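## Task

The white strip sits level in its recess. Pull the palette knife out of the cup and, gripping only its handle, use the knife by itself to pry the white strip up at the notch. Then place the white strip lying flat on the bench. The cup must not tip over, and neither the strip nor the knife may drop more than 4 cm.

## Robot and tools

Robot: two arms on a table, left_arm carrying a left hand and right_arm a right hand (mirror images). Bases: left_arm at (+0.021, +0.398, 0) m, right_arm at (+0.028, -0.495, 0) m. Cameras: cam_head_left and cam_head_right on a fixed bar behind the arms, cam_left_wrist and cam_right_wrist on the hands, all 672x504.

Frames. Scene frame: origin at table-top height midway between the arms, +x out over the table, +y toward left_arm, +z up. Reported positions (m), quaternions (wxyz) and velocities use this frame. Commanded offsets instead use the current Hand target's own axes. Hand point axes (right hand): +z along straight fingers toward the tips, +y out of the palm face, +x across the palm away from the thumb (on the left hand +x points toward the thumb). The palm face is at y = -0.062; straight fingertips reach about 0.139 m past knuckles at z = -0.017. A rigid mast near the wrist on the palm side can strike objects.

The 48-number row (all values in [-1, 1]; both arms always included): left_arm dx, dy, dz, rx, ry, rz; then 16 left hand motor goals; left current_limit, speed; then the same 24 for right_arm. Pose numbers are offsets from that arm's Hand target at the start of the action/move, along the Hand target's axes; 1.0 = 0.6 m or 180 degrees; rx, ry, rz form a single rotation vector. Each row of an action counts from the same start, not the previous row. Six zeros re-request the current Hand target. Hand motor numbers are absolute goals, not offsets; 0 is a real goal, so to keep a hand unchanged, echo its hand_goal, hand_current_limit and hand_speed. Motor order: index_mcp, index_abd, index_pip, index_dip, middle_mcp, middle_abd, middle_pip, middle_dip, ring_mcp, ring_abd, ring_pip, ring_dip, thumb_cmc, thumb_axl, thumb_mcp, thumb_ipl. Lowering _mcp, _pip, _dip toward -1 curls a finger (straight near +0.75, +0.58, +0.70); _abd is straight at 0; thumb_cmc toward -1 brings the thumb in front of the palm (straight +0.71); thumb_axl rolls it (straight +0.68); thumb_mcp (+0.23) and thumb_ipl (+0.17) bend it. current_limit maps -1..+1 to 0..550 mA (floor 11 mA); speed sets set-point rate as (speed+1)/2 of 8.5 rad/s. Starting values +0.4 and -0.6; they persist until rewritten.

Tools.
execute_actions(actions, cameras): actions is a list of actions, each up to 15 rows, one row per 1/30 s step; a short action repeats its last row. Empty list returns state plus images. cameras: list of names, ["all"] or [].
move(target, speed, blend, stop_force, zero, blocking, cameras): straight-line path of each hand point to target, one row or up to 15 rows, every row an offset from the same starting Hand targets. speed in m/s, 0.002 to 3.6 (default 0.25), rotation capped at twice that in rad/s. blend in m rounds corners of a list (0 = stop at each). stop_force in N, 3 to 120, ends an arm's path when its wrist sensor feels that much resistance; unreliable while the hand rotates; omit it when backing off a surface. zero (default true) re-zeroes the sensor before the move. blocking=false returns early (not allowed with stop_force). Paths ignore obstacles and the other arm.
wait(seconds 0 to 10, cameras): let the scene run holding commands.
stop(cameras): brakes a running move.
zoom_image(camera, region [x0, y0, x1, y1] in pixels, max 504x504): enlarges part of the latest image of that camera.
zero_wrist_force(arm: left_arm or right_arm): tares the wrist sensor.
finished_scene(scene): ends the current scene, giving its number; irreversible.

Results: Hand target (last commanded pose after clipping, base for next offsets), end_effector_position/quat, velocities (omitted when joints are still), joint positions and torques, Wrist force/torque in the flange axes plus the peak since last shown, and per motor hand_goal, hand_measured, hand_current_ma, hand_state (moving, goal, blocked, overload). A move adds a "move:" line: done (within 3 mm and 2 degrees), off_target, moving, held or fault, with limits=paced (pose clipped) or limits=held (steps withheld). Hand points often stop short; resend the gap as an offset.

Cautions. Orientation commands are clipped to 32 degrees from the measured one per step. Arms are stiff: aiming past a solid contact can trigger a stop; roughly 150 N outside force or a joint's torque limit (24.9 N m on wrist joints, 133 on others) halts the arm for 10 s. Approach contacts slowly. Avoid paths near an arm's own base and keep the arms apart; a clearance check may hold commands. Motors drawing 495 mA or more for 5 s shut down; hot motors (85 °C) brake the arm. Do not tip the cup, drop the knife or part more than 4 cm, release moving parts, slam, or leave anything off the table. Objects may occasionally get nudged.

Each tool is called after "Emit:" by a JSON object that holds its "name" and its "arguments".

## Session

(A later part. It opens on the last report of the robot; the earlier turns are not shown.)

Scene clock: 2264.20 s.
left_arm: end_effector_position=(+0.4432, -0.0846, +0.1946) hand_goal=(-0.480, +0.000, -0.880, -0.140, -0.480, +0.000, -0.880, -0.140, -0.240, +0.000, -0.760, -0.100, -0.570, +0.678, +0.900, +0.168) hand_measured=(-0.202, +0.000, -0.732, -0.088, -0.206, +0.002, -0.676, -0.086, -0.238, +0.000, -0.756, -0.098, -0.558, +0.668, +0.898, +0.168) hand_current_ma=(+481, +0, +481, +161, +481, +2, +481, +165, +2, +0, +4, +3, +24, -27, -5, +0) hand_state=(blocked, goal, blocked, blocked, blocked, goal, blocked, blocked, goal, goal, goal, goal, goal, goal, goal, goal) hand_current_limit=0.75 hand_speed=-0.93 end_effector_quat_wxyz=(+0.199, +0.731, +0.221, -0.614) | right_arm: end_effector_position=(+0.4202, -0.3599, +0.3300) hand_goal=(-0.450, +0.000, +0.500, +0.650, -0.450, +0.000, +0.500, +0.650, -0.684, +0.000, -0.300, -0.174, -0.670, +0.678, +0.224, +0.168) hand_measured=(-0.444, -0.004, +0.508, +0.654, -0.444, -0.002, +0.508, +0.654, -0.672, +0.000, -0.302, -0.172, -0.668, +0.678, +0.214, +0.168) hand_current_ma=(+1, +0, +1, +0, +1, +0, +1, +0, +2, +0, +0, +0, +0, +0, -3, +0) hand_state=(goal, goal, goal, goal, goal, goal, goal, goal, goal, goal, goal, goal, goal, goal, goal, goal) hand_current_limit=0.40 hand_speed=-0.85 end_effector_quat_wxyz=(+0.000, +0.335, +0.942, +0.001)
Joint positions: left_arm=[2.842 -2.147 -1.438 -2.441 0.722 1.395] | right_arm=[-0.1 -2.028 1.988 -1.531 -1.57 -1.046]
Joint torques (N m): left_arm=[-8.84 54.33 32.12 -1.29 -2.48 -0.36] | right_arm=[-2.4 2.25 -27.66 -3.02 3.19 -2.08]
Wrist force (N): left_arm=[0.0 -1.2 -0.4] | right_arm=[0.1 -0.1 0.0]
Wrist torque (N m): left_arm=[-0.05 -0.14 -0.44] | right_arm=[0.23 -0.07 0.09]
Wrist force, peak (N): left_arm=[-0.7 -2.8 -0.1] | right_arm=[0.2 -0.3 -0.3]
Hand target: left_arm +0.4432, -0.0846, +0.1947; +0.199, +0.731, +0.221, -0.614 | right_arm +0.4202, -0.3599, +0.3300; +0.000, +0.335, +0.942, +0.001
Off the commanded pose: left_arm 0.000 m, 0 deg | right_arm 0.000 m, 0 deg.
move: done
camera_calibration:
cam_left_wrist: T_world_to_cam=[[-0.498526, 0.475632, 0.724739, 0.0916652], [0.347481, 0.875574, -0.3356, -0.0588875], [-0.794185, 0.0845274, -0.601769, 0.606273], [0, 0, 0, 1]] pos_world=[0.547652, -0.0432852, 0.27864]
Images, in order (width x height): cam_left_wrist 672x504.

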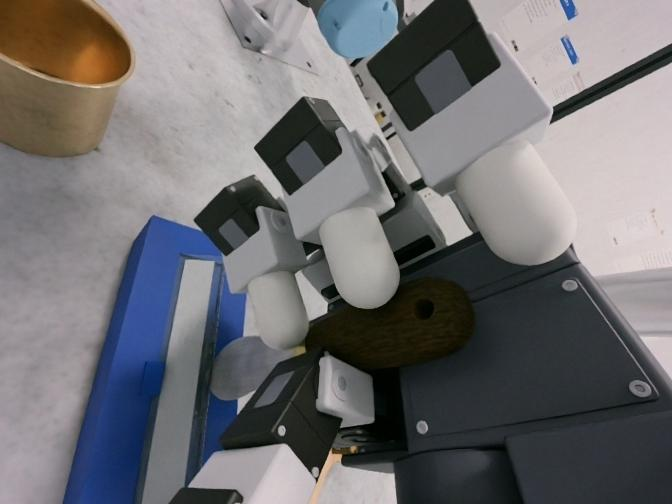

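Emit:
{"name": "wait", "arguments": {"seconds": 0.1, "cameras": ["all"]}}

Emit:
{"name": "zoom_image", "arguments": {"camera": "cam_head_left", "region": [220, 240, 380, 370]}}

Emit:
{"name": "zoom_image", "arguments": {"camera": "cam_head_right", "region": [220, 240, 380, 370]}}

Emit:
{"name": "zoom_image", "arguments": {"camera": "cam_left_wrist", "region": [60, 200, 270, 504]}}

Scene clock: 2296.30 s.
left_arm: end_effector_position=(+0.4432, -0.0846, +0.1947) hand_goal=(-0.480, +0.000, -0.880, -0.140, -0.480, +0.000, -0.880, -0.140, -0.240, +0.000, -0.760, -0.100, -0.570, +0.678, +0.900, +0.168) hand_measured=(-0.202, +0.000, -0.732, -0.088, -0.206, +0.002, -0.676, -0.086, -0.238, +0.000, -0.756, -0.098, -0.558, +0.668, +0.898, +0.168) hand_current_ma=(+481, +0, +481, +161, +481, +2, +481, +165, +2, +0, +4, +3, +24, -27, -5, +0) hand_state=(blocked, goal, blocked, blocked, blocked, goal, blocked, blocked, goal, goal, goal, goal, goal, goal, goal, goal) hand_current_limit=0.75 hand_speed=-0.93 end_effector_quat_wxyz=(+0.199, +0.731, +0.221, -0.614) | right_arm: end_effector_position=(+0.4202, -0.3599, +0.3300) hand_goal=(-0.450, +0.000, +0.500, +0.650, -0.450, +0.000, +0.500, +0.650, -0.684, +0.000, -0.300, -0.174, -0.670, +0.678, +0.224, +0.168) hand_measured=(-0.444, -0.004, +0.508, +0.654, -0.444, -0.002, +0.508, +0.654, -0.672, +0.000, -0.302, -0.172, -0.668, +0.678, +0.214, +0.168) hand_current_ma=(+1, +0, +1, +0, +1, +0, +1, +0, +2, +0, +0, +0, +0, +0, -3, +0) hand_state=(goal, goal, goal, goal, goal, goal, goal, goal, goal, goal, goal, goal, goal, goal, goal, goal) hand_current_limit=0.40 hand_speed=-0.85 end_effector_quat_wxyz=(+0.000, +0.335, +0.942, +0.001)
Joint positions: left_arm=[2.842 -2.147 -1.438 -2.441 0.722 1.395] | right_arm=[-0.1 -2.028 1.988 -1.531 -1.57 -1.046]
Joint torques (N m): left_arm=[-8.25 54.77 32.47 -1.46 -2.06 0.91] | right_arm=[-2.71 1.37 -26.8 -2.82 3.16 -2.13]
Wrist force (N): left_arm=[-0.3 -1.1 -0.5] | right_arm=[0.1 -0.1 -0.1]
Wrist torque (N m): left_arm=[-0.02 -0.14 -0.44] | right_arm=[0.23 -0.06 0.09]
Wrist force, peak (N): left_arm=[-0.5 -1.4 -0.6] | right_arm=[0.2 -0.1 -0.4]
Hand target: left_arm +0.4432, -0.0846, +0.1947; +0.199, +0.731, +0.221, -0.614 | right_arm +0.4202, -0.3599, +0.3300; +0.000, +0.335, +0.942, +0.001
Off the commanded pose: left_arm 0.000 m, 0 deg | right_arm 0.000 m, 0 deg.
wait: 0.10 s; at rest from the start
camera_calibration:
cam_left_wrist: T_world_to_cam=[[-0.498526, 0.475632, 0.724739, 0.0915927], [0.347481, 0.875574, -0.3356, -0.058854], [-0.794185, 0.0845274, -0.601769, 0.606333], [0, 0, 0, 1]] pos_world=[0.547652, -0.0432852, 0.27874]
cam_right_wrist: T_world_to_cam=[[0.999459, 0.0196183, -0.0264109, -0.375493], [0.0326066, -0.697642, 0.715704, -0.545465], [-0.00438443, -0.716178, -0.697904, 0.102748], [0, 0, 0, 1]] pos_world=[0.393526, -0.299587, 0.452182]

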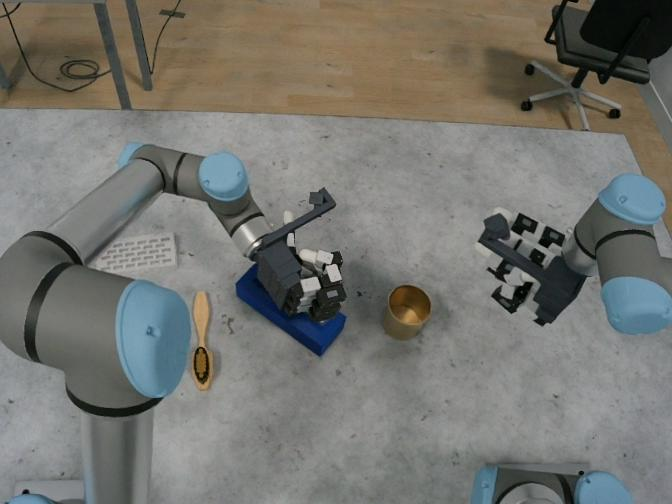

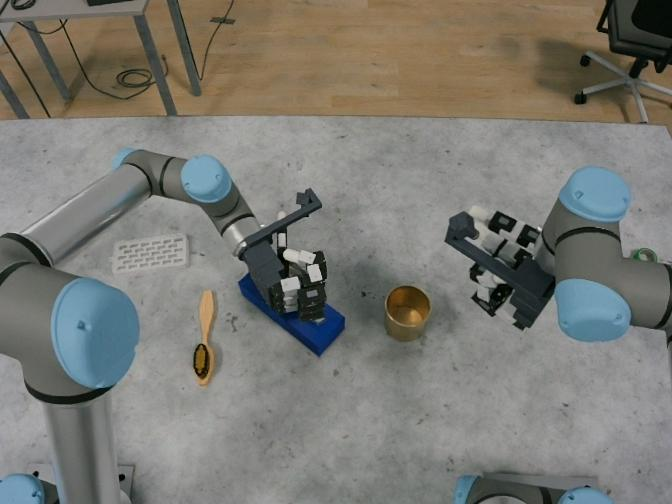

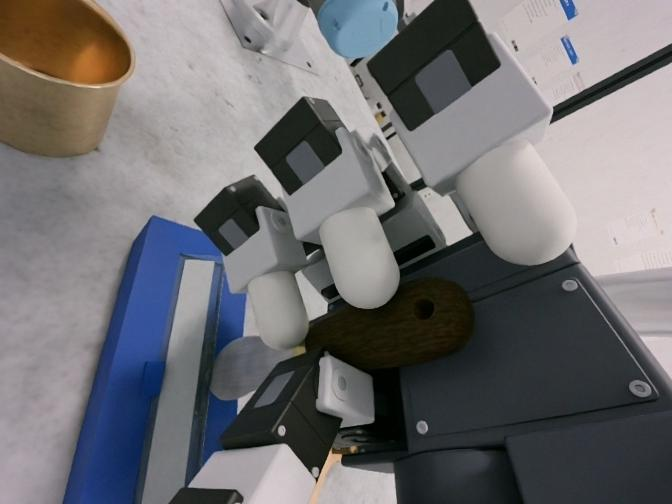

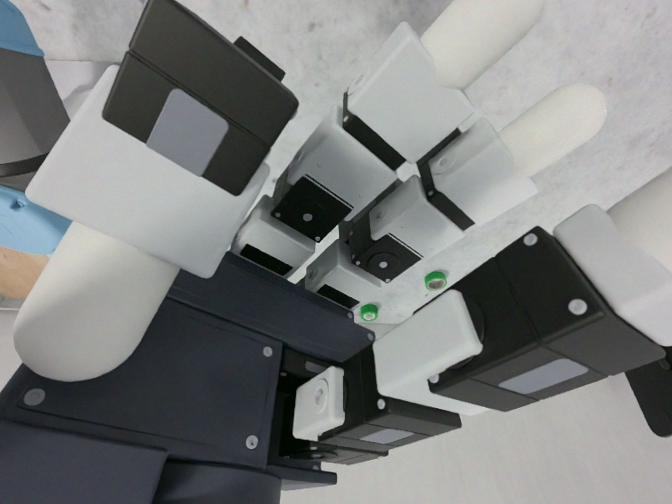

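Scaled by 3.150 from the camera's 672x504 image, which has a finer 960x720 frame.

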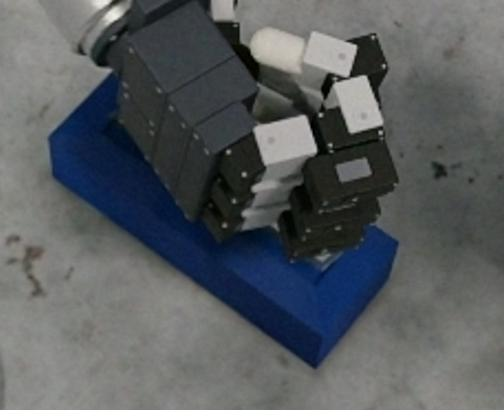

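Scaled by 3.150 from the camera's 672x504 image, which has a finer 960x720 frame.

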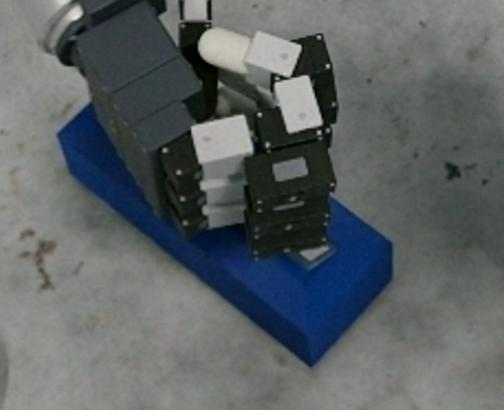

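Scaled by 1.658 from the camera's 672x504 image, which has a finer 960x720 frame.

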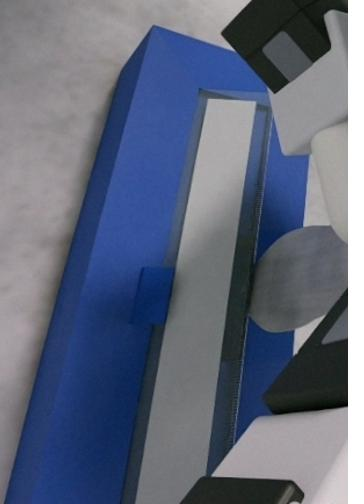

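Emit:
{"name": "zoom_image", "arguments": {"camera": "cam_left_wrist", "region": [170, 300, 230, 370]}}

Emit:
{"name": "zoom_image", "arguments": {"camera": "cam_left_wrist", "region": [160, 370, 220, 440]}}

Scaled by 7.200 from the camera's 672x504 image, which has a finer 960x720 frame.

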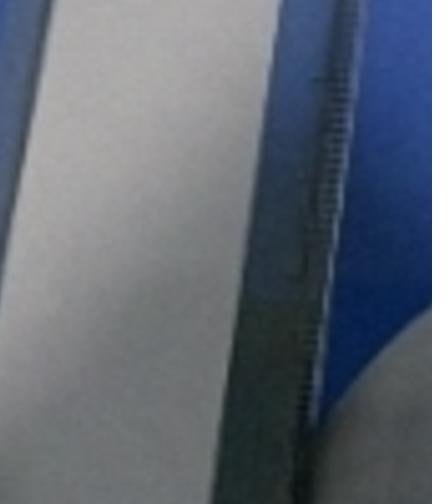

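Scaled by 7.200 from the camera's 672x504 image, which has a finer 960x720 frame.

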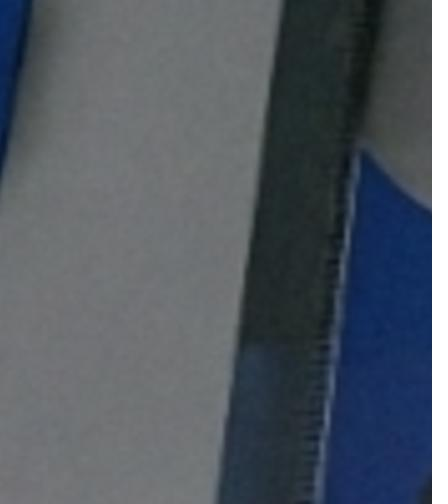

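Emit:
{"name": "move", "arguments": {"target": [[0.0014,-0.0131,0.0046,0,0,0,-0.48,0,-0.88,-0.14,-0.48,0,-0.88,-0.14,-0.24,0,-0.76,-0.10,-0.571,0.677,0.9,0.1676,0.75,-0.93,0,0,0,0,0,0,-0.45,0,0.5,0.65,-0.45,0,0.5,0.65,-0.685,0,-0.30,-0.174,-0.671,0.677,0.2247,0.1676,0.4,-0.85],[0.0255,-0.0136,0.0087,0,0,0,-0.48,0,-0.88,-0.14,-0.48,0,-0.88,-0.14,-0.24,0,-0.76,-0.10,-0.571,0.677,0.9,0.1676,0.75,-0.93,0,0,0,0,0,0,-0.45,0,0.5,0.65,-0.45,0,0.5,0.65,-0.685,0,-0.30,-0.174,-0.671,0.677,0.2247,0.1676,0.4,-0.85]], "speed": 0.006, "cameras": ["cam_left_wrist"]}}

Emit:
{"name": "zoom_image", "arguments": {"camera": "cam_left_wrist", "region": [130, 310, 270, 450]}}

Scene clock: 2400.67 s.
left_arm: end_effector_position=(+0.4366, -0.0796, +0.1786) hand_goal=(-0.480, +0.000, -0.880, -0.140, -0.480, +0.000, -0.880, -0.140, -0.240, +0.000, -0.760, -0.100, -0.570, +0.678, +0.900, +0.168) hand_measured=(-0.202, +0.008, -0.732, -0.088, -0.222, +0.012, -0.676, -0.100, -0.238, +0.000, -0.756, -0.098, -0.558, +0.668, +0.898, +0.168) hand_current_ma=(+481, +11, +481, +161, +481, +20, +481, +114, +2, +0, +4, +3, +24, -27, -5, +0) hand_state=(blocked, goal, blocked, blocked, blocked, goal, blocked, blocked, goal, goal, goal, goal, goal, goal, goal, goal) hand_current_limit=0.75 hand_speed=-0.93 end_effector_quat_wxyz=(+0.199, +0.731, +0.221, -0.614) | right_arm: end_effector_position=(+0.4202, -0.3599, +0.3300) hand_goal=(-0.450, +0.000, +0.500, +0.650, -0.450, +0.000, +0.500, +0.650, -0.684, +0.000, -0.300, -0.174, -0.670, +0.678, +0.224, +0.168) hand_measured=(-0.444, -0.004, +0.508, +0.654, -0.444, -0.002, +0.508, +0.654, -0.672, +0.000, -0.302, -0.172, -0.668, +0.678, +0.214, +0.168) hand_current_ma=(+1, +0, +1, +0, +1, +0, +1, +0, +2, +0, +0, +0, +0, +0, -3, +0) hand_state=(goal, goal, goal, goal, goal, goal, goal, goal, goal, goal, goal, goal, goal, goal, goal, goal) hand_current_limit=0.40 hand_speed=-0.85 end_effector_quat_wxyz=(+0.000, +0.335, +0.942, +0.001)
Joint positions: left_arm=[2.847 -2.147 -1.484 -2.397 0.727 1.397] | right_arm=[-0.1 -2.028 1.988 -1.531 -1.57 -1.046]
Joint torques (N m): left_arm=[9.35 29.08 9.4 1.58 1.33 1.74] | right_arm=[-1.93 1.84 -26.54 -2.77 3.27 -2.18]
Wrist force (N): left_arm=[0.4 0.2 -0.3] | right_arm=[0.0 -0.1 -0.1]
Wrist torque (N m): left_arm=[0.05 -0.22 -0.38] | right_arm=[0.23 -0.05 0.08]
Wrist force, peak (N): left_arm=[-0.7 -1.3 -0.7] | right_arm=[0.3 -0.2 -0.3]
Hand target: left_arm +0.4366, -0.0796, +0.1785; +0.199, +0.731, +0.221, -0.614 | right_arm +0.4202, -0.3599, +0.3300; +0.000, +0.335, +0.942, +0.001
Off the commanded pose: left_arm 0.000 m, 0 deg | right_arm 0.000 m, 0 deg.
move: done
camera_calibration:
cam_left_wrist: T_world_to_cam=[[-0.498508, 0.475676, 0.724722, 0.097639], [0.347506, 0.87555, -0.335637, -0.0663815], [-0.794184, 0.0845276, -0.601769, 0.59106], [0, 0, 0, 1]] pos_world=[0.541152, -0.0382851, 0.26264]
Images, in order (width x height): cam_left_wrist 672x504.

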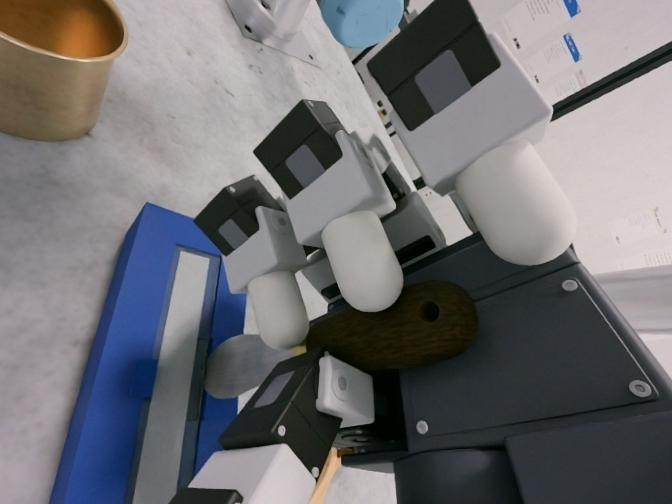

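Scaled by 3.600 from the camera's 672x504 image, which has a finer 960x720 frame.

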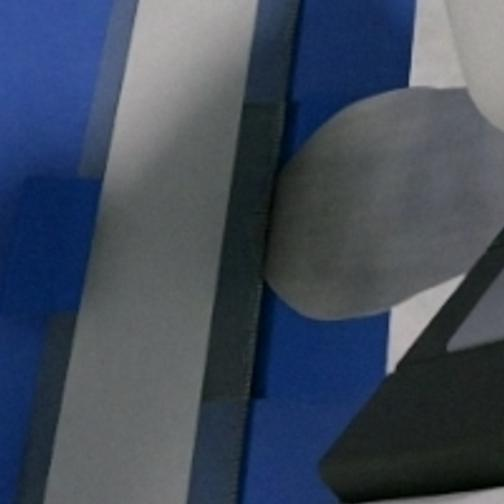

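Emit:
{"name": "move", "arguments": {"target": [-0.0068,-0.0255,0.0064,-0.0071,0.0123,0.0421,-0.48,0,-0.88,-0.14,-0.48,0,-0.88,-0.14,-0.24,0,-0.76,-0.10,-0.571,0.677,0.9,0.1676,0.75,-0.93,0,0,0,0,0,0,-0.45,0,0.5,0.65,-0.45,0,0.5,0.65,-0.685,0,-0.30,-0.174,-0.671,0.677,0.2247,0.1676,0.4,-0.85], "speed": 0.02, "cameras": ["cam_left_wrist"]}}

Emit:
{"name": "zoom_image", "arguments": {"camera": "cam_left_wrist", "region": [130, 310, 270, 450]}}

Scene clock: 2416.93 s.
left_arm: end_effector_position=(+0.4243, -0.0695, +0.1816) hand_goal=(-0.480, +0.000, -0.880, -0.140, -0.480, +0.000, -0.880, -0.140, -0.240, +0.000, -0.760, -0.100, -0.570, +0.678, +0.900, +0.168) hand_measured=(-0.202, +0.008, -0.732, -0.088, -0.222, +0.012, -0.676, -0.100, -0.238, +0.000, -0.758, -0.098, -0.558, +0.668, +0.898, +0.168) hand_current_ma=(+481, +11, +481, +161, +481, +20, +481, +114, +2, +0, +4, +3, +24, -27, -3, +0) hand_state=(blocked, goal, blocked, blocked, blocked, goal, blocked, blocked, goal, goal, goal, goal, goal, goal, goal, goal) hand_current_limit=0.75 hand_speed=-0.93 end_effector_quat_wxyz=(+0.243, +0.754, +0.183, -0.582) | right_arm: end_effector_position=(+0.4202, -0.3599, +0.3300) hand_goal=(-0.450, +0.000, +0.500, +0.650, -0.450, +0.000, +0.500, +0.650, -0.684, +0.000, -0.300, -0.174, -0.670, +0.678, +0.224, +0.168) hand_measured=(-0.444, -0.004, +0.508, +0.654, -0.444, -0.002, +0.508, +0.654, -0.672, +0.000, -0.302, -0.172, -0.668, +0.678, +0.214, +0.168) hand_current_ma=(+1, +0, +1, +0, +1, +0, +1, +0, +2, +0, +0, +0, +0, +0, -3, +0) hand_state=(goal, goal, goal, goal, goal, goal, goal, goal, goal, goal, goal, goal, goal, goal, goal, goal) hand_current_limit=0.40 hand_speed=-0.85 end_effector_quat_wxyz=(+0.000, +0.335, +0.942, +0.001)
Joint positions: left_arm=[2.864 -2.089 -1.586 -2.296 0.726 1.491] | right_arm=[-0.1 -2.028 1.988 -1.531 -1.57 -1.046]
Joint torques (N m): left_arm=[9.53 51.7 8.84 2.38 -2.58 2.11] | right_arm=[-2.03 1.22 -27.06 -2.59 3.04 -2.21]
Wrist force (N): left_arm=[-0.5 -1.7 0.3] | right_arm=[0.1 -0.1 -0.4]
Wrist torque (N m): left_arm=[-0.13 -0.21 -0.57] | right_arm=[0.26 -0.06 0.09]
Wrist force, peak (N): left_arm=[-0.1 -1.9 0.3] | right_arm=[0.3 -0.2 -0.3]
Hand target: left_arm +0.4242, -0.0695, +0.1816; +0.243, +0.754, +0.183, -0.582 | right_arm +0.4202, -0.3599, +0.3300; +0.000, +0.335, +0.942, +0.001
Off the commanded pose: left_arm 0.000 m, 0 deg | right_arm 0.000 m, 0 deg.
move: done
camera_calibration:
cam_left_wrist: T_world_to_cam=[[-0.571569, 0.534958, 0.622197, 0.138223], [0.385246, 0.844448, -0.372148, -0.0813854], [-0.724496, 0.0269904, -0.68875, 0.564407], [0, 0, 0, 1]] pos_world=[0.519268, -0.0204511, 0.272446]
Images, in order (width x height): cam_left_wrist 672x504.

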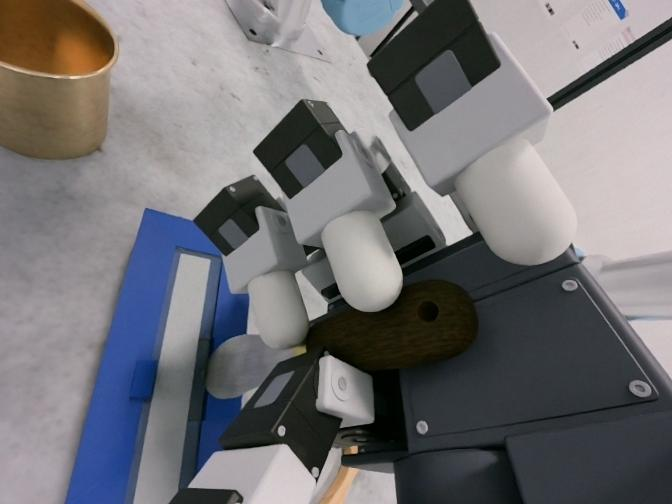

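Scaled by 3.600 from the camera's 672x504 image, which has a finer 960x720 frame.

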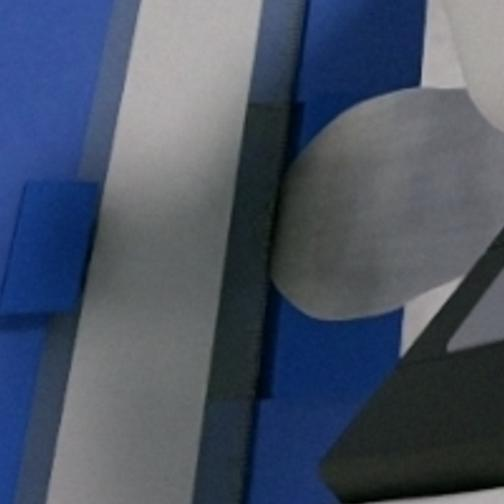

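Emit:
{"name": "move", "arguments": {"target": [0.0027,0.01264,-0.00327,0,0,0,-0.48,0,-0.88,-0.14,-0.48,0,-0.88,-0.14,-0.24,0,-0.76,-0.10,-0.571,0.677,0.9,0.1676,0.75,-0.93,0,0,0,0,0,0,-0.45,0,0.5,0.65,-0.45,0,0.5,0.65,-0.685,0,-0.30,-0.174,-0.671,0.677,0.2247,0.1676,0.4,-0.85], "speed": 0.004, "stop_force": 5}}

Emit:
{"name": "move", "arguments": {"target": [-0.00644,0.00102,-0.00136,0,0,0,-0.48,0,-0.88,-0.14,-0.48,0,-0.88,-0.14,-0.24,0,-0.76,-0.10,-0.571,0.677,0.9,0.1676,0.75,-0.93,0,0,0,0,0,0,-0.45,0,0.5,0.65,-0.45,0,0.5,0.65,-0.685,0,-0.30,-0.174,-0.671,0.677,0.2247,0.1676,0.4,-0.85], "speed": 0.004, "cameras": ["cam_left_wrist"]}}

Emit:
{"name": "zoom_image", "arguments": {"camera": "cam_left_wrist", "region": [130, 310, 270, 450]}}

Scene clock: 2440.43 s.
left_arm: end_effector_position=(+0.4304, -0.0746, +0.1816) hand_goal=(-0.480, +0.000, -0.880, -0.140, -0.480, +0.000, -0.880, -0.140, -0.240, +0.000, -0.760, -0.100, -0.570, +0.678, +0.900, +0.168) hand_measured=(-0.202, +0.002, -0.732, -0.088, -0.222, +0.002, -0.656, -0.090, -0.238, +0.000, -0.758, -0.098, -0.554, +0.666, +0.898, +0.168) hand_current_ma=(+481, +2, +481, +161, +481, +2, +481, +154, +2, +0, +4, +3, +36, -32, -3, +0) hand_state=(blocked, goal, blocked, blocked, blocked, goal, blocked, blocked, goal, goal, goal, goal, goal, goal, goal, goal) hand_current_limit=0.75 hand_speed=-0.93 end_effector_quat_wxyz=(+0.243, +0.754, +0.183, -0.582) | right_arm: end_effector_position=(+0.4202, -0.3599, +0.3300) hand_goal=(-0.450, +0.000, +0.500, +0.650, -0.450, +0.000, +0.500, +0.650, -0.684, +0.000, -0.300, -0.174, -0.670, +0.678, +0.224, +0.168) hand_measured=(-0.444, -0.004, +0.508, +0.654, -0.444, -0.002, +0.508, +0.654, -0.672, +0.000, -0.302, -0.172, -0.668, +0.678, +0.214, +0.168) hand_current_ma=(+1, +0, +1, +0, +1, +0, +1, +0, +2, +0, +0, +0, +0, +0, -3, +0) hand_state=(goal, goal, goal, goal, goal, goal, goal, goal, goal, goal, goal, goal, goal, goal, goal, goal) hand_current_limit=0.40 hand_speed=-0.85 end_effector_quat_wxyz=(+0.000, +0.335, +0.942, +0.001)
Joint positions: left_arm=[2.858 -2.105 -1.561 -2.304 0.721 1.488] | right_arm=[-0.1 -2.028 1.988 -1.531 -1.57 -1.046]
Joint torques (N m): left_arm=[-8.33 25.89 31.97 -0.39 -2.89 -0.36] | right_arm=[-0.77 1.59 -26.07 -2.17 3.16 -2.14]
Wrist force (N): left_arm=[-3.4 -4.1 0.3] | right_arm=[-0.2 -0.1 -0.2]
Wrist torque (N m): left_arm=[-0.28 0.00 -0.97] | right_arm=[0.25 -0.03 0.07]
Wrist force, peak (N): left_arm=[-3.9 -4.2 0.1] | right_arm=[0.1 -0.1 -0.5]
Hand target: left_arm +0.4304, -0.0746, +0.1816; +0.243, +0.754, +0.183, -0.582 | right_arm +0.4202, -0.3599, +0.3300; +0.000, +0.335, +0.942, +0.001
Off the commanded pose: left_arm 0.000 m, 0 deg | right_arm 0.000 m, 0 deg.
move: done

Scene clock: 2441.67 s.
left_arm: end_effector_position=(+0.4304, -0.0746, +0.1856) hand_goal=(-0.480, +0.000, -0.880, -0.140, -0.480, +0.000, -0.880, -0.140, -0.240, +0.000, -0.760, -0.100, -0.570, +0.678, +0.900, +0.168) hand_measured=(-0.202, +0.002, -0.732, -0.088, -0.222, +0.002, -0.654, -0.090, -0.238, +0.000, -0.758, -0.098, -0.554, +0.666, +0.898, +0.168) hand_current_ma=(+481, +1, +481, +161, +481, +1, +481, +154, +2, +0, +4, +3, +36, -32, -3, +0) hand_state=(blocked, goal, blocked, blocked, blocked, goal, blocked, blocked, goal, goal, goal, goal, goal, goal, goal, goal) hand_current_limit=0.75 hand_speed=-0.93 end_effector_quat_wxyz=(+0.243, +0.754, +0.183, -0.582) | right_arm: end_effector_position=(+0.4202, -0.3599, +0.3300) hand_goal=(-0.450, +0.000, +0.500, +0.650, -0.450, +0.000, +0.500, +0.650, -0.684, +0.000, -0.300, -0.174, -0.670, +0.678, +0.224, +0.168) hand_measured=(-0.444, -0.004, +0.508, +0.654, -0.444, -0.002, +0.508, +0.654, -0.672, +0.000, -0.302, -0.172, -0.668, +0.678, +0.214, +0.168) hand_current_ma=(+1, +0, +1, +0, +1, +0, +1, +0, +2, +0, +0, +0, +0, +0, -3, +0) hand_state=(goal, goal, goal, goal, goal, goal, goal, goal, goal, goal, goal, goal, goal, goal, goal, goal) hand_current_limit=0.40 hand_speed=-0.85 end_effector_quat_wxyz=(+0.000, +0.335, +0.942, +0.001)
Joint positions: left_arm=[2.858 -2.1 -1.557 -2.313 0.721 1.488] | right_arm=[-0.1 -2.028 1.988 -1.531 -1.57 -1.046]
Joint torques (N m): left_arm=[-8.45 53.31 33.4 -0.72 -2.93 -0.1] | right_arm=[-1.66 0.73 -27.13 -2.28 3.18 -2.14]
Wrist force (N): left_arm=[-0.5 -4.4 0.4] | right_arm=[-0.2 -0.2 -0.2]
Wrist torque (N m): left_arm=[-0.32 -0.25 -0.77] | right_arm=[0.24 -0.03 0.07]
Wrist force, peak (N): left_arm=[-3.6 -4.1 0.3] | right_arm=[0.2 0.0 -0.4]
Hand target: left_arm +0.4304, -0.0746, +0.1856; +0.243, +0.754, +0.183, -0.582 | right_arm +0.4202, -0.3599, +0.3300; +0.000, +0.335, +0.942, +0.001
Off the commanded pose: left_arm 0.000 m, 0 deg | right_arm 0.000 m, 0 deg.
move: done
camera_calibration:
cam_left_wrist: T_world_to_cam=[[-0.571632, 0.535013, 0.622092, 0.142015], [0.385336, 0.844413, -0.372134, -0.0781152], [-0.724399, 0.0269906, -0.688853, 0.571765], [0, 0, 0, 1]] pos_world=[0.525467, -0.025451, 0.276446]
Images, in order (width x height): cam_left_wrist 672x504.

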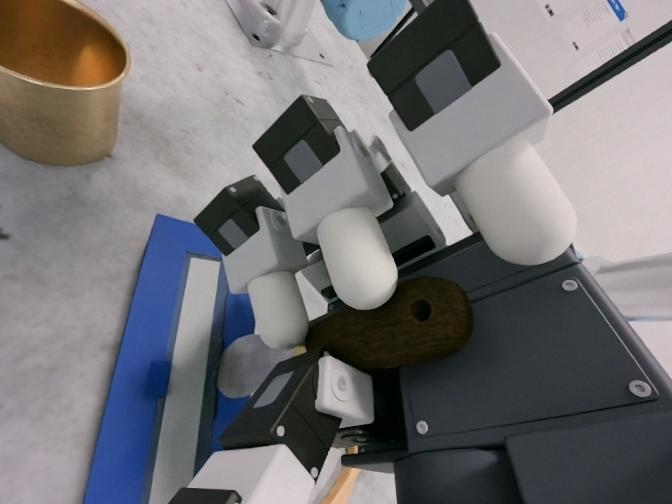

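Scaled by 3.600 from the camera's 672x504 image, which has a finer 960x720 frame.

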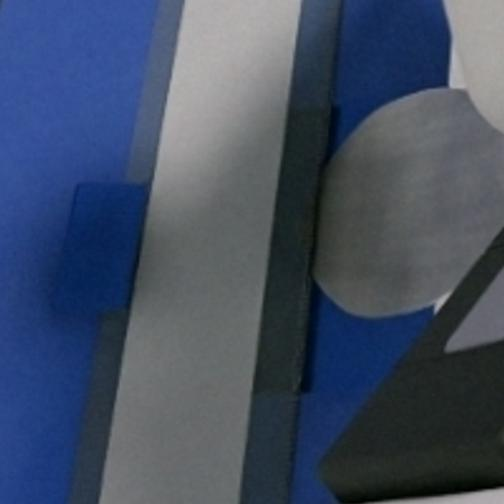

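Emit:
{"name": "move", "arguments": {"target": [-0.01785,0.01014,-0.00594,0,0,0,-0.48,0,-0.88,-0.14,-0.48,0,-0.88,-0.14,-0.24,0,-0.76,-0.10,-0.571,0.677,0.9,0.1676,0.75,-0.93,0,0,0,0,0,0,-0.45,0,0.5,0.65,-0.45,0,0.5,0.65,-0.685,0,-0.30,-0.174,-0.671,0.677,0.2247,0.1676,0.4,-0.85], "speed": 0.004, "cameras": ["cam_left_wrist"]}}

Emit:
{"name": "zoom_image", "arguments": {"camera": "cam_left_wrist", "region": [130, 310, 270, 450]}}

Scene clock: 2456.03 s.
left_arm: end_effector_position=(+0.4339, -0.0774, +0.1976) hand_goal=(-0.480, +0.000, -0.880, -0.140, -0.480, +0.000, -0.880, -0.140, -0.240, +0.000, -0.760, -0.100, -0.570, +0.678, +0.900, +0.168) hand_measured=(-0.202, +0.000, -0.732, -0.088, -0.222, -0.002, -0.646, -0.090, -0.238, +0.000, -0.758, -0.098, -0.554, +0.666, +0.898, +0.168) hand_current_ma=(+481, +0, +481, +161, +481, -2, +481, +154, +2, +0, +4, +3, +37, -32, -3, +0) hand_state=(blocked, goal, blocked, blocked, blocked, goal, blocked, blocked, goal, goal, goal, goal, goal, goal, goal, goal) hand_current_limit=0.75 hand_speed=-0.93 end_effector_quat_wxyz=(+0.243, +0.754, +0.183, -0.582) | right_arm: end_effector_position=(+0.4202, -0.3599, +0.3300) hand_goal=(-0.450, +0.000, +0.500, +0.650, -0.450, +0.000, +0.500, +0.650, -0.684, +0.000, -0.300, -0.174, -0.670, +0.678, +0.224, +0.168) hand_measured=(-0.444, -0.004, +0.508, +0.654, -0.444, -0.002, +0.508, +0.654, -0.672, +0.000, -0.302, -0.172, -0.668, +0.678, +0.214, +0.168) hand_current_ma=(+1, +0, +1, +0, +1, +0, +1, +0, +2, +0, +0, +0, +0, +0, -3, +0) hand_state=(goal, goal, goal, goal, goal, goal, goal, goal, goal, goal, goal, goal, goal, goal, goal, goal) hand_current_limit=0.40 hand_speed=-0.85 end_effector_quat_wxyz=(+0.000, +0.335, +0.942, +0.001)
Joint positions: left_arm=[2.855 -2.096 -1.529 -2.344 0.718 1.487] | right_arm=[-0.1 -2.028 1.988 -1.531 -1.57 -1.046]
Joint torques (N m): left_arm=[-8.66 51.88 33.61 -0.46 -2.92 -0.35] | right_arm=[-1.54 0.23 -26.15 -2.27 3.18 -2.07]
Wrist force (N): left_arm=[-1.8 -4.3 0.3] | right_arm=[0.1 -0.2 -0.1]
Wrist torque (N m): left_arm=[-0.29 -0.09 -0.89] | right_arm=[0.23 -0.07 0.09]
Wrist force, peak (N): left_arm=[-2.1 -4.9 0.4] | right_arm=[0.2 -0.2 -0.3]
Hand target: left_arm +0.4339, -0.0774, +0.1976; +0.243, +0.754, +0.183, -0.582 | right_arm +0.4202, -0.3599, +0.3300; +0.000, +0.335, +0.942, +0.001
Off the commanded pose: left_arm 0.000 m, 0 deg | right_arm 0.000 m, 0 deg.
move: done
camera_calibration:
cam_left_wrist: T_world_to_cam=[[-0.571632, 0.535013, 0.622092, 0.137992], [0.385336, 0.844413, -0.372134, -0.0725954], [-0.724399, 0.0269906, -0.688853, 0.58257], [0, 0, 0, 1]] pos_world=[0.528867, -0.028251, 0.288446]
Images, in order (width x height): cam_left_wrist 672x504.

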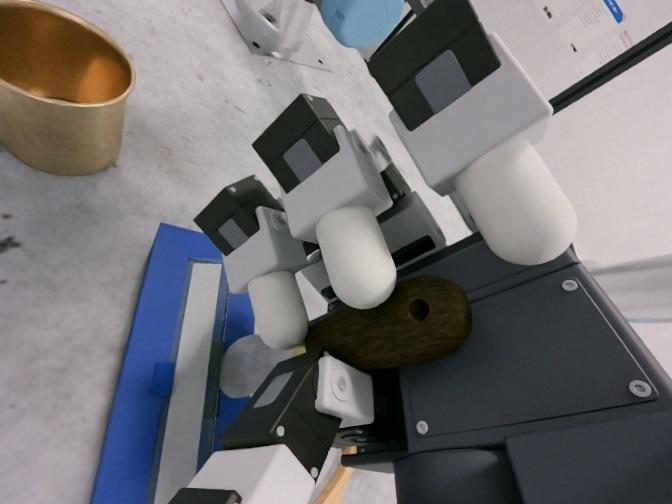

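Scaled by 3.600 from the camera's 672x504 image, which has a finer 960x720 frame.

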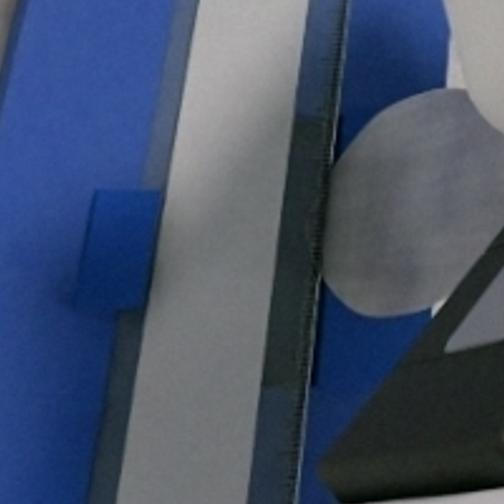

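Emit:
{"name": "zoom_image", "arguments": {"camera": "cam_left_wrist", "region": [190, 250, 490, 430]}}

Emit:
{"name": "zoom_image", "arguments": {"camera": "cam_left_wrist", "region": [190, 330, 250, 410]}}

Scaled by 1.680 from the camera's 672x504 image, which has a finer 960x720 frame.

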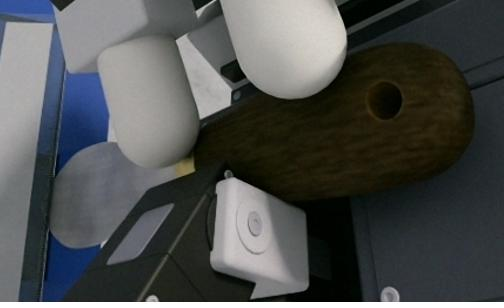

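Scaled by 6.300 from the camera's 672x504 image, which has a finer 960x720 frame.

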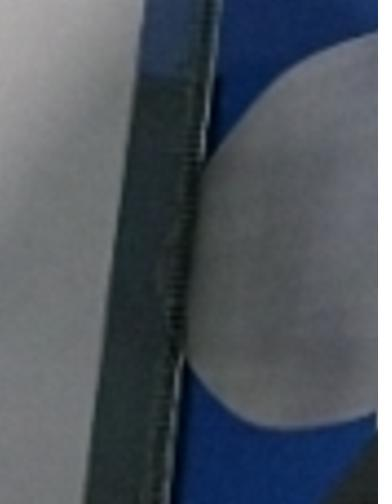

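Emit:
{"name": "wait", "arguments": {"seconds": 0.1, "cameras": ["cam_head_left","cam_head_right"]}}

Emit:
{"name": "zoom_image", "arguments": {"camera": "cam_head_right", "region": [270, 280, 350, 360]}}

Emit:
{"name": "zoom_image", "arguments": {"camera": "cam_head_left", "region": [270, 280, 350, 360]}}

Scene clock: 2522.80 s.
left_arm: end_effector_position=(+0.4339, -0.0774, +0.1976) hand_goal=(-0.480, +0.000, -0.880, -0.140, -0.480, +0.000, -0.880, -0.140, -0.240, +0.000, -0.760, -0.100, -0.570, +0.678, +0.900, +0.168) hand_measured=(-0.202, +0.000, -0.732, -0.088, -0.222, -0.002, -0.646, -0.090, -0.238, +0.000, -0.758, -0.098, -0.554, +0.666, +0.898, +0.168) hand_current_ma=(+481, +0, +481, +161, +481, -2, +481, +154, +2, +0, +4, +3, +37, -32, -3, +0) hand_state=(blocked, goal, blocked, blocked, blocked, goal, blocked, blocked, goal, goal, goal, goal, goal, goal, goal, goal) hand_current_limit=0.75 hand_speed=-0.93 end_effector_quat_wxyz=(+0.243, +0.754, +0.183, -0.582) | right_arm: end_effector_position=(+0.4202, -0.3599, +0.3300) hand_goal=(-0.450, +0.000, +0.500, +0.650, -0.450, +0.000, +0.500, +0.650, -0.684, +0.000, -0.300, -0.174, -0.670, +0.678, +0.224, +0.168) hand_measured=(-0.444, -0.004, +0.508, +0.654, -0.444, -0.002, +0.508, +0.654, -0.672, +0.000, -0.302, -0.172, -0.668, +0.678, +0.214, +0.168) hand_current_ma=(+1, +0, +1, +0, +1, +0, +1, +0, +2, +0, +0, +0, +0, +0, -3, +0) hand_state=(goal, goal, goal, goal, goal, goal, goal, goal, goal, goal, goal, goal, goal, goal, goal, goal) hand_current_limit=0.40 hand_speed=-0.85 end_effector_quat_wxyz=(+0.000, +0.335, +0.942, +0.001)
Joint positions: left_arm=[2.855 -2.096 -1.529 -2.344 0.718 1.487] | right_arm=[-0.1 -2.028 1.988 -1.531 -1.57 -1.046]
Joint torques (N m): left_arm=[-9.05 52.01 33.01 -0.46 -2.98 -0.31] | right_arm=[-0.15 1.67 -26.17 -2.06 3.14 -2.04]
Wrist force (N): left_arm=[-1.9 -4.1 0.3] | right_arm=[0.1 -0.1 -0.2]
Wrist torque (N m): left_arm=[-0.27 -0.10 -0.89] | right_arm=[0.25 -0.06 0.09]
Wrist force, peak (N): left_arm=[-2.5 -4.5 0.1] | right_arm=[0.3 0.1 -0.3]
Hand target: left_arm +0.4339, -0.0774, +0.1976; +0.243, +0.754, +0.183, -0.582 | right_arm +0.4202, -0.3599, +0.3300; +0.000, +0.335, +0.942, +0.001
Off the commanded pose: left_arm 0.000 m, 0 deg | right_arm 0.000 m, 0 deg.
wait: 0.10 s; at rest from the start
Images, in order (width x height): cam_head_left 672x504, cam_head_right 672x504.

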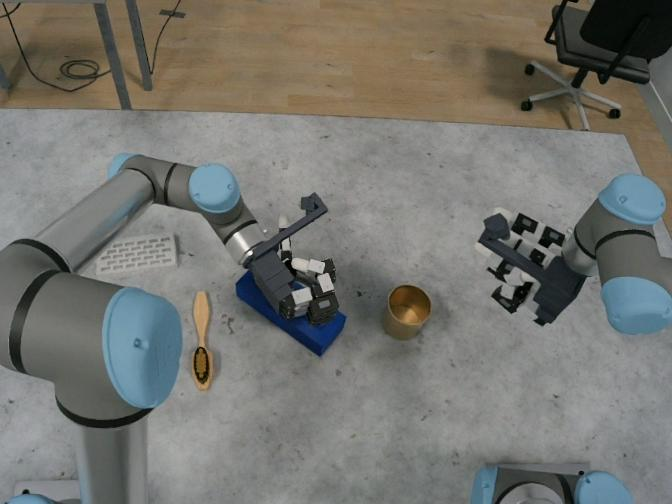

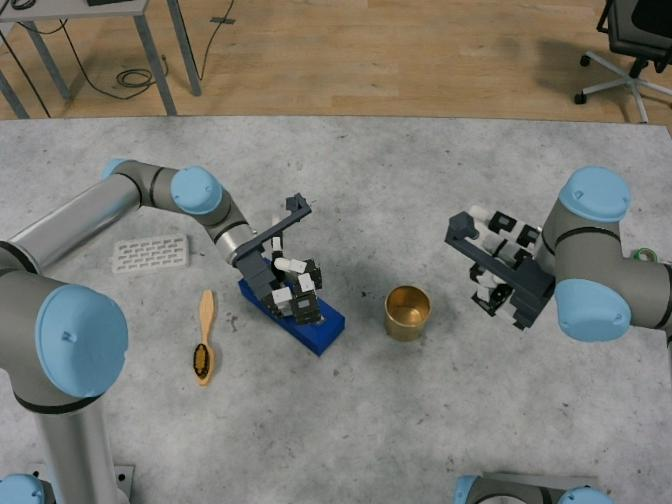

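Scaled by 6.300 from the camera's 672x504 image, which has a finer 960x720 frame.

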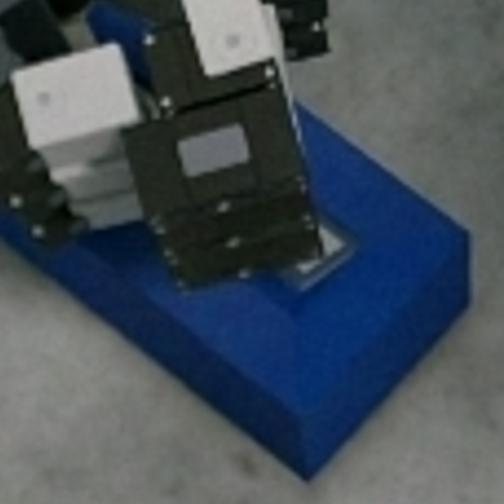

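Scaled by 6.300 from the camera's 672x504 image, which has a finer 960x720 frame.

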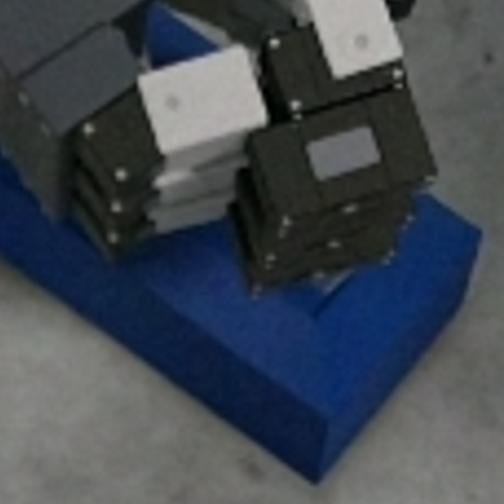

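Emit:
{"name": "execute_actions", "arguments": {"actions": [], "cameras": ["all"]}}

Emit:
{"name": "zoom_image", "arguments": {"camera": "cam_head_right", "region": [230, 240, 400, 380]}}

Emit:
{"name": "zoom_image", "arguments": {"camera": "cam_left_wrist", "region": [120, 280, 340, 480]}}

Scene clock: 2591.47 s.
left_arm: end_effector_position=(+0.4339, -0.0774, +0.1976) hand_goal=(-0.480, +0.000, -0.880, -0.140, -0.480, +0.000, -0.880, -0.140, -0.240, +0.000, -0.760, -0.100, -0.570, +0.678, +0.900, +0.168) hand_measured=(-0.202, +0.000, -0.732, -0.088, -0.222, -0.002, -0.646, -0.090, -0.238, +0.000, -0.758, -0.098, -0.554, +0.666, +0.898, +0.168) hand_current_ma=(+481, +0, +481, +161, +481, -2, +481, +154, +2, +0, +4, +3, +37, -32, -3, +0) hand_state=(blocked, goal, blocked, blocked, blocked, goal, blocked, blocked, goal, goal, goal, goal, goal, goal, goal, goal) hand_current_limit=0.75 hand_speed=-0.93 end_effector_quat_wxyz=(+0.243, +0.754, +0.183, -0.582) | right_arm: end_effector_position=(+0.4202, -0.3599, +0.3300) hand_goal=(-0.450, +0.000, +0.500, +0.650, -0.450, +0.000, +0.500, +0.650, -0.684, +0.000, -0.300, -0.174, -0.670, +0.678, +0.224, +0.168) hand_measured=(-0.444, -0.004, +0.508, +0.654, -0.444, -0.002, +0.508, +0.654, -0.672, +0.000, -0.302, -0.172, -0.668, +0.678, +0.214, +0.168) hand_current_ma=(+1, +0, +1, +0, +1, +0, +1, +0, +2, +0, +0, +0, +0, +0, -3, +0) hand_state=(goal, goal, goal, goal, goal, goal, goal, goal, goal, goal, goal, goal, goal, goal, goal, goal) hand_current_limit=0.40 hand_speed=-0.85 end_effector_quat_wxyz=(+0.000, +0.335, +0.942, +0.001)
Joint positions: left_arm=[2.855 -2.096 -1.529 -2.344 0.718 1.487] | right_arm=[-0.1 -2.028 1.988 -1.531 -1.57 -1.046]
Joint velocities: within noise
Joint torques (N m): left_arm=[-8.42 51.61 33.26 -0.37 -2.86 -0.37] | right_arm=[-0.97 0.83 -26.17 -1.71 3.07 -2.13]
Motor temperatures (°C): left_arm=[26 28 29 32 36 36] | right_arm=[25 29 25 34 35 34]
Wrist force (N): left_arm=[-2.3 -4.4 0.3] | right_arm=[0.0 0.0 -0.1]
Wrist torque (N m): left_arm=[-0.30 -0.06 -0.91] | right_arm=[0.25 -0.05 0.09]
Wrist force, peak (N): left_arm=[-2.6 -4.4 -0.1] | right_arm=[0.2 -0.3 -0.2]
Hand target: left_arm +0.4339, -0.0774, +0.1976; +0.243, +0.754, +0.183, -0.582 | right_arm +0.4202, -0.3599, +0.3300; +0.000, +0.335, +0.942, +0.001
Off the commanded pose: left_arm 0.000 m, 0 deg | right_arm 0.000 m, 0 deg.
camera_calibration:
cam_left_wrist: T_world_to_cam=[[-0.571632, 0.535013, 0.622092, 0.137992], [0.385336, 0.844413, -0.372134, -0.0725954], [-0.724399, 0.0269906, -0.688853, 0.58257], [0, 0, 0, 1]] pos_world=[0.528867, -0.028251, 0.288446]
cam_right_wrist: T_world_to_cam=[[0.999459, 0.0196183, -0.0264109, -0.375493], [0.0326066, -0.697642, 0.715704, -0.545465], [-0.00438443, -0.716178, -0.697904, 0.102748], [0, 0, 0, 1]] pos_world=[0.393526, -0.299587, 0.452182]

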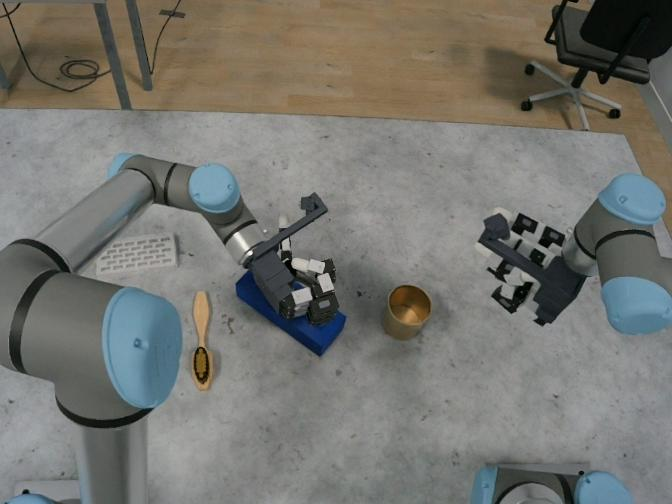

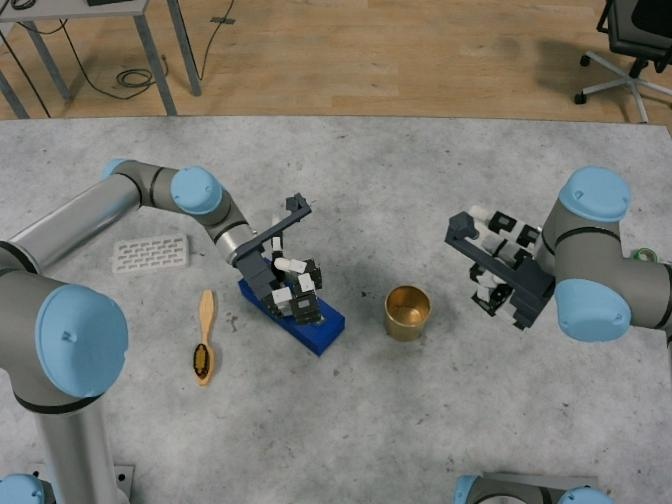

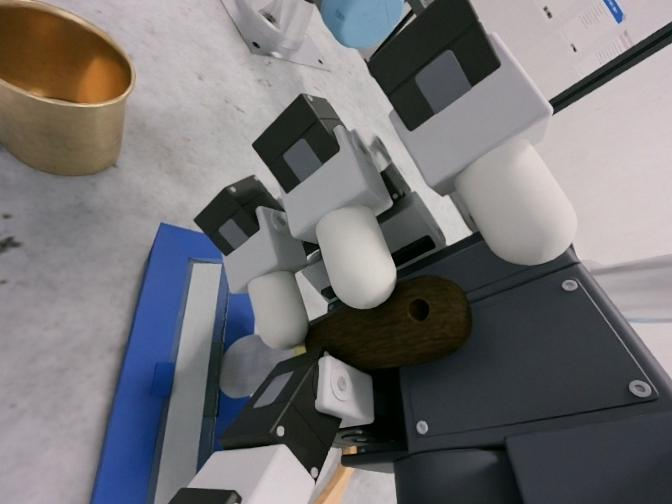

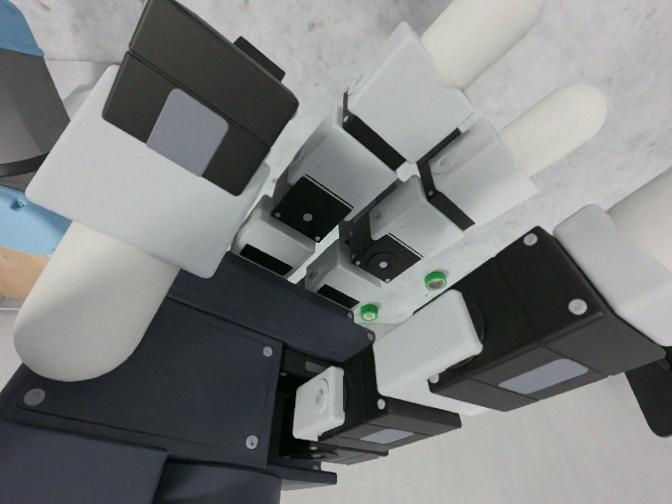

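Scaled by 2.965 from the camera's 672x504 image, which has a finer 960x720 frame.

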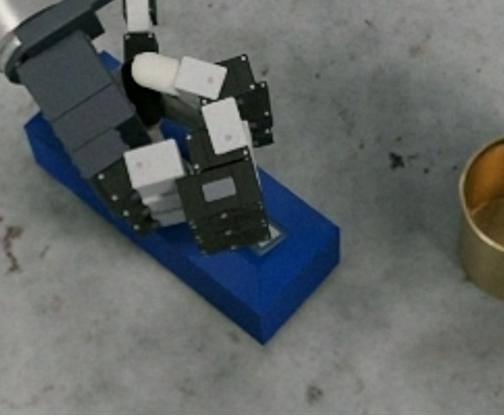

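Scaled by 2.291 from the camera's 672x504 image, which has a finer 960x720 frame.

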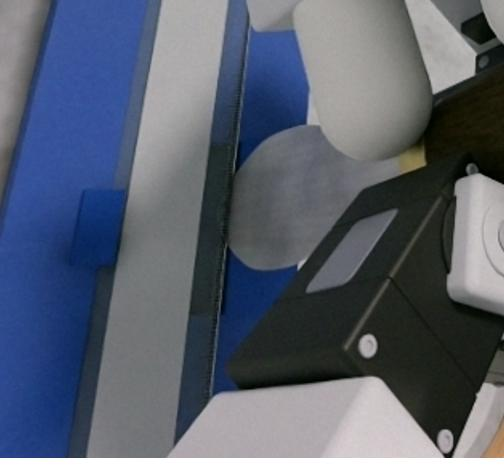

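Emit:
{"name": "zoom_image", "arguments": {"camera": "cam_left_wrist", "region": [130, 300, 260, 430]}}

Emit:
{"name": "zoom_image", "arguments": {"camera": "cam_left_wrist", "region": [90, 200, 260, 370]}}

Emit:
{"name": "zoom_image", "arguments": {"camera": "cam_left_wrist", "region": [90, 380, 260, 504]}}

Emit:
{"name": "zoom_image", "arguments": {"camera": "cam_head_right", "region": [290, 290, 360, 360]}}

Scaled by 3.877 from the camera's 672x504 image, which has a finer 960x720 frame.

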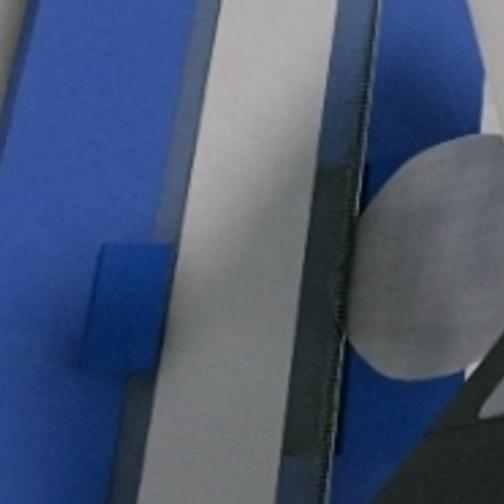

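Scaled by 2.965 from the camera's 672x504 image, which has a finer 960x720 frame.

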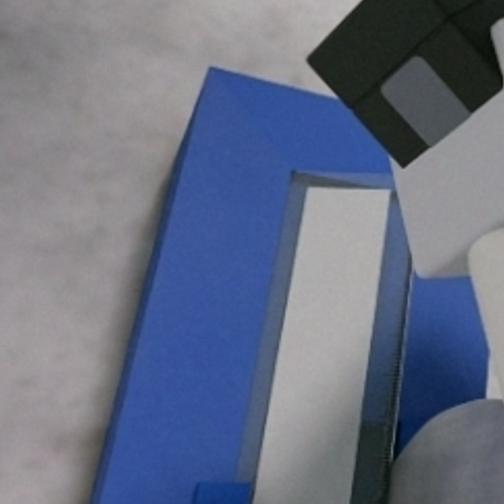

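Scaled by 2.965 from the camera's 672x504 image, which has a finer 960x720 frame.

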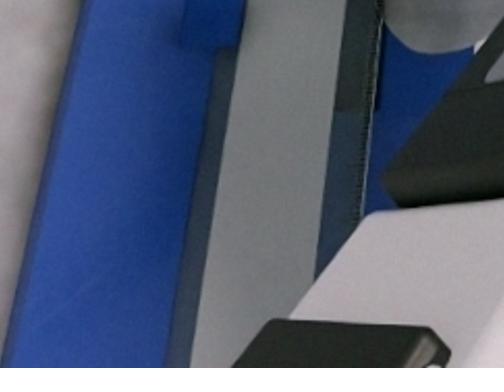

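Scaled by 7.200 from the camera's 672x504 image, which has a finer 960x720 frame.

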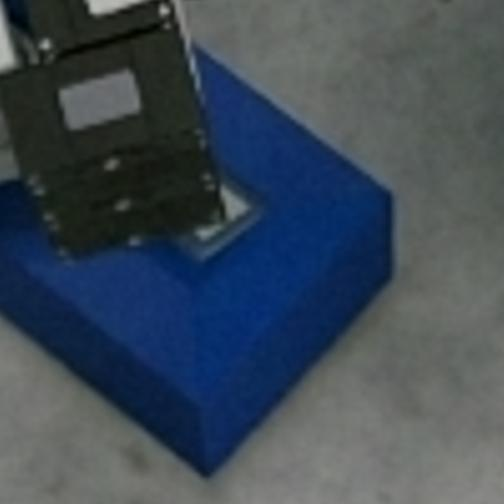

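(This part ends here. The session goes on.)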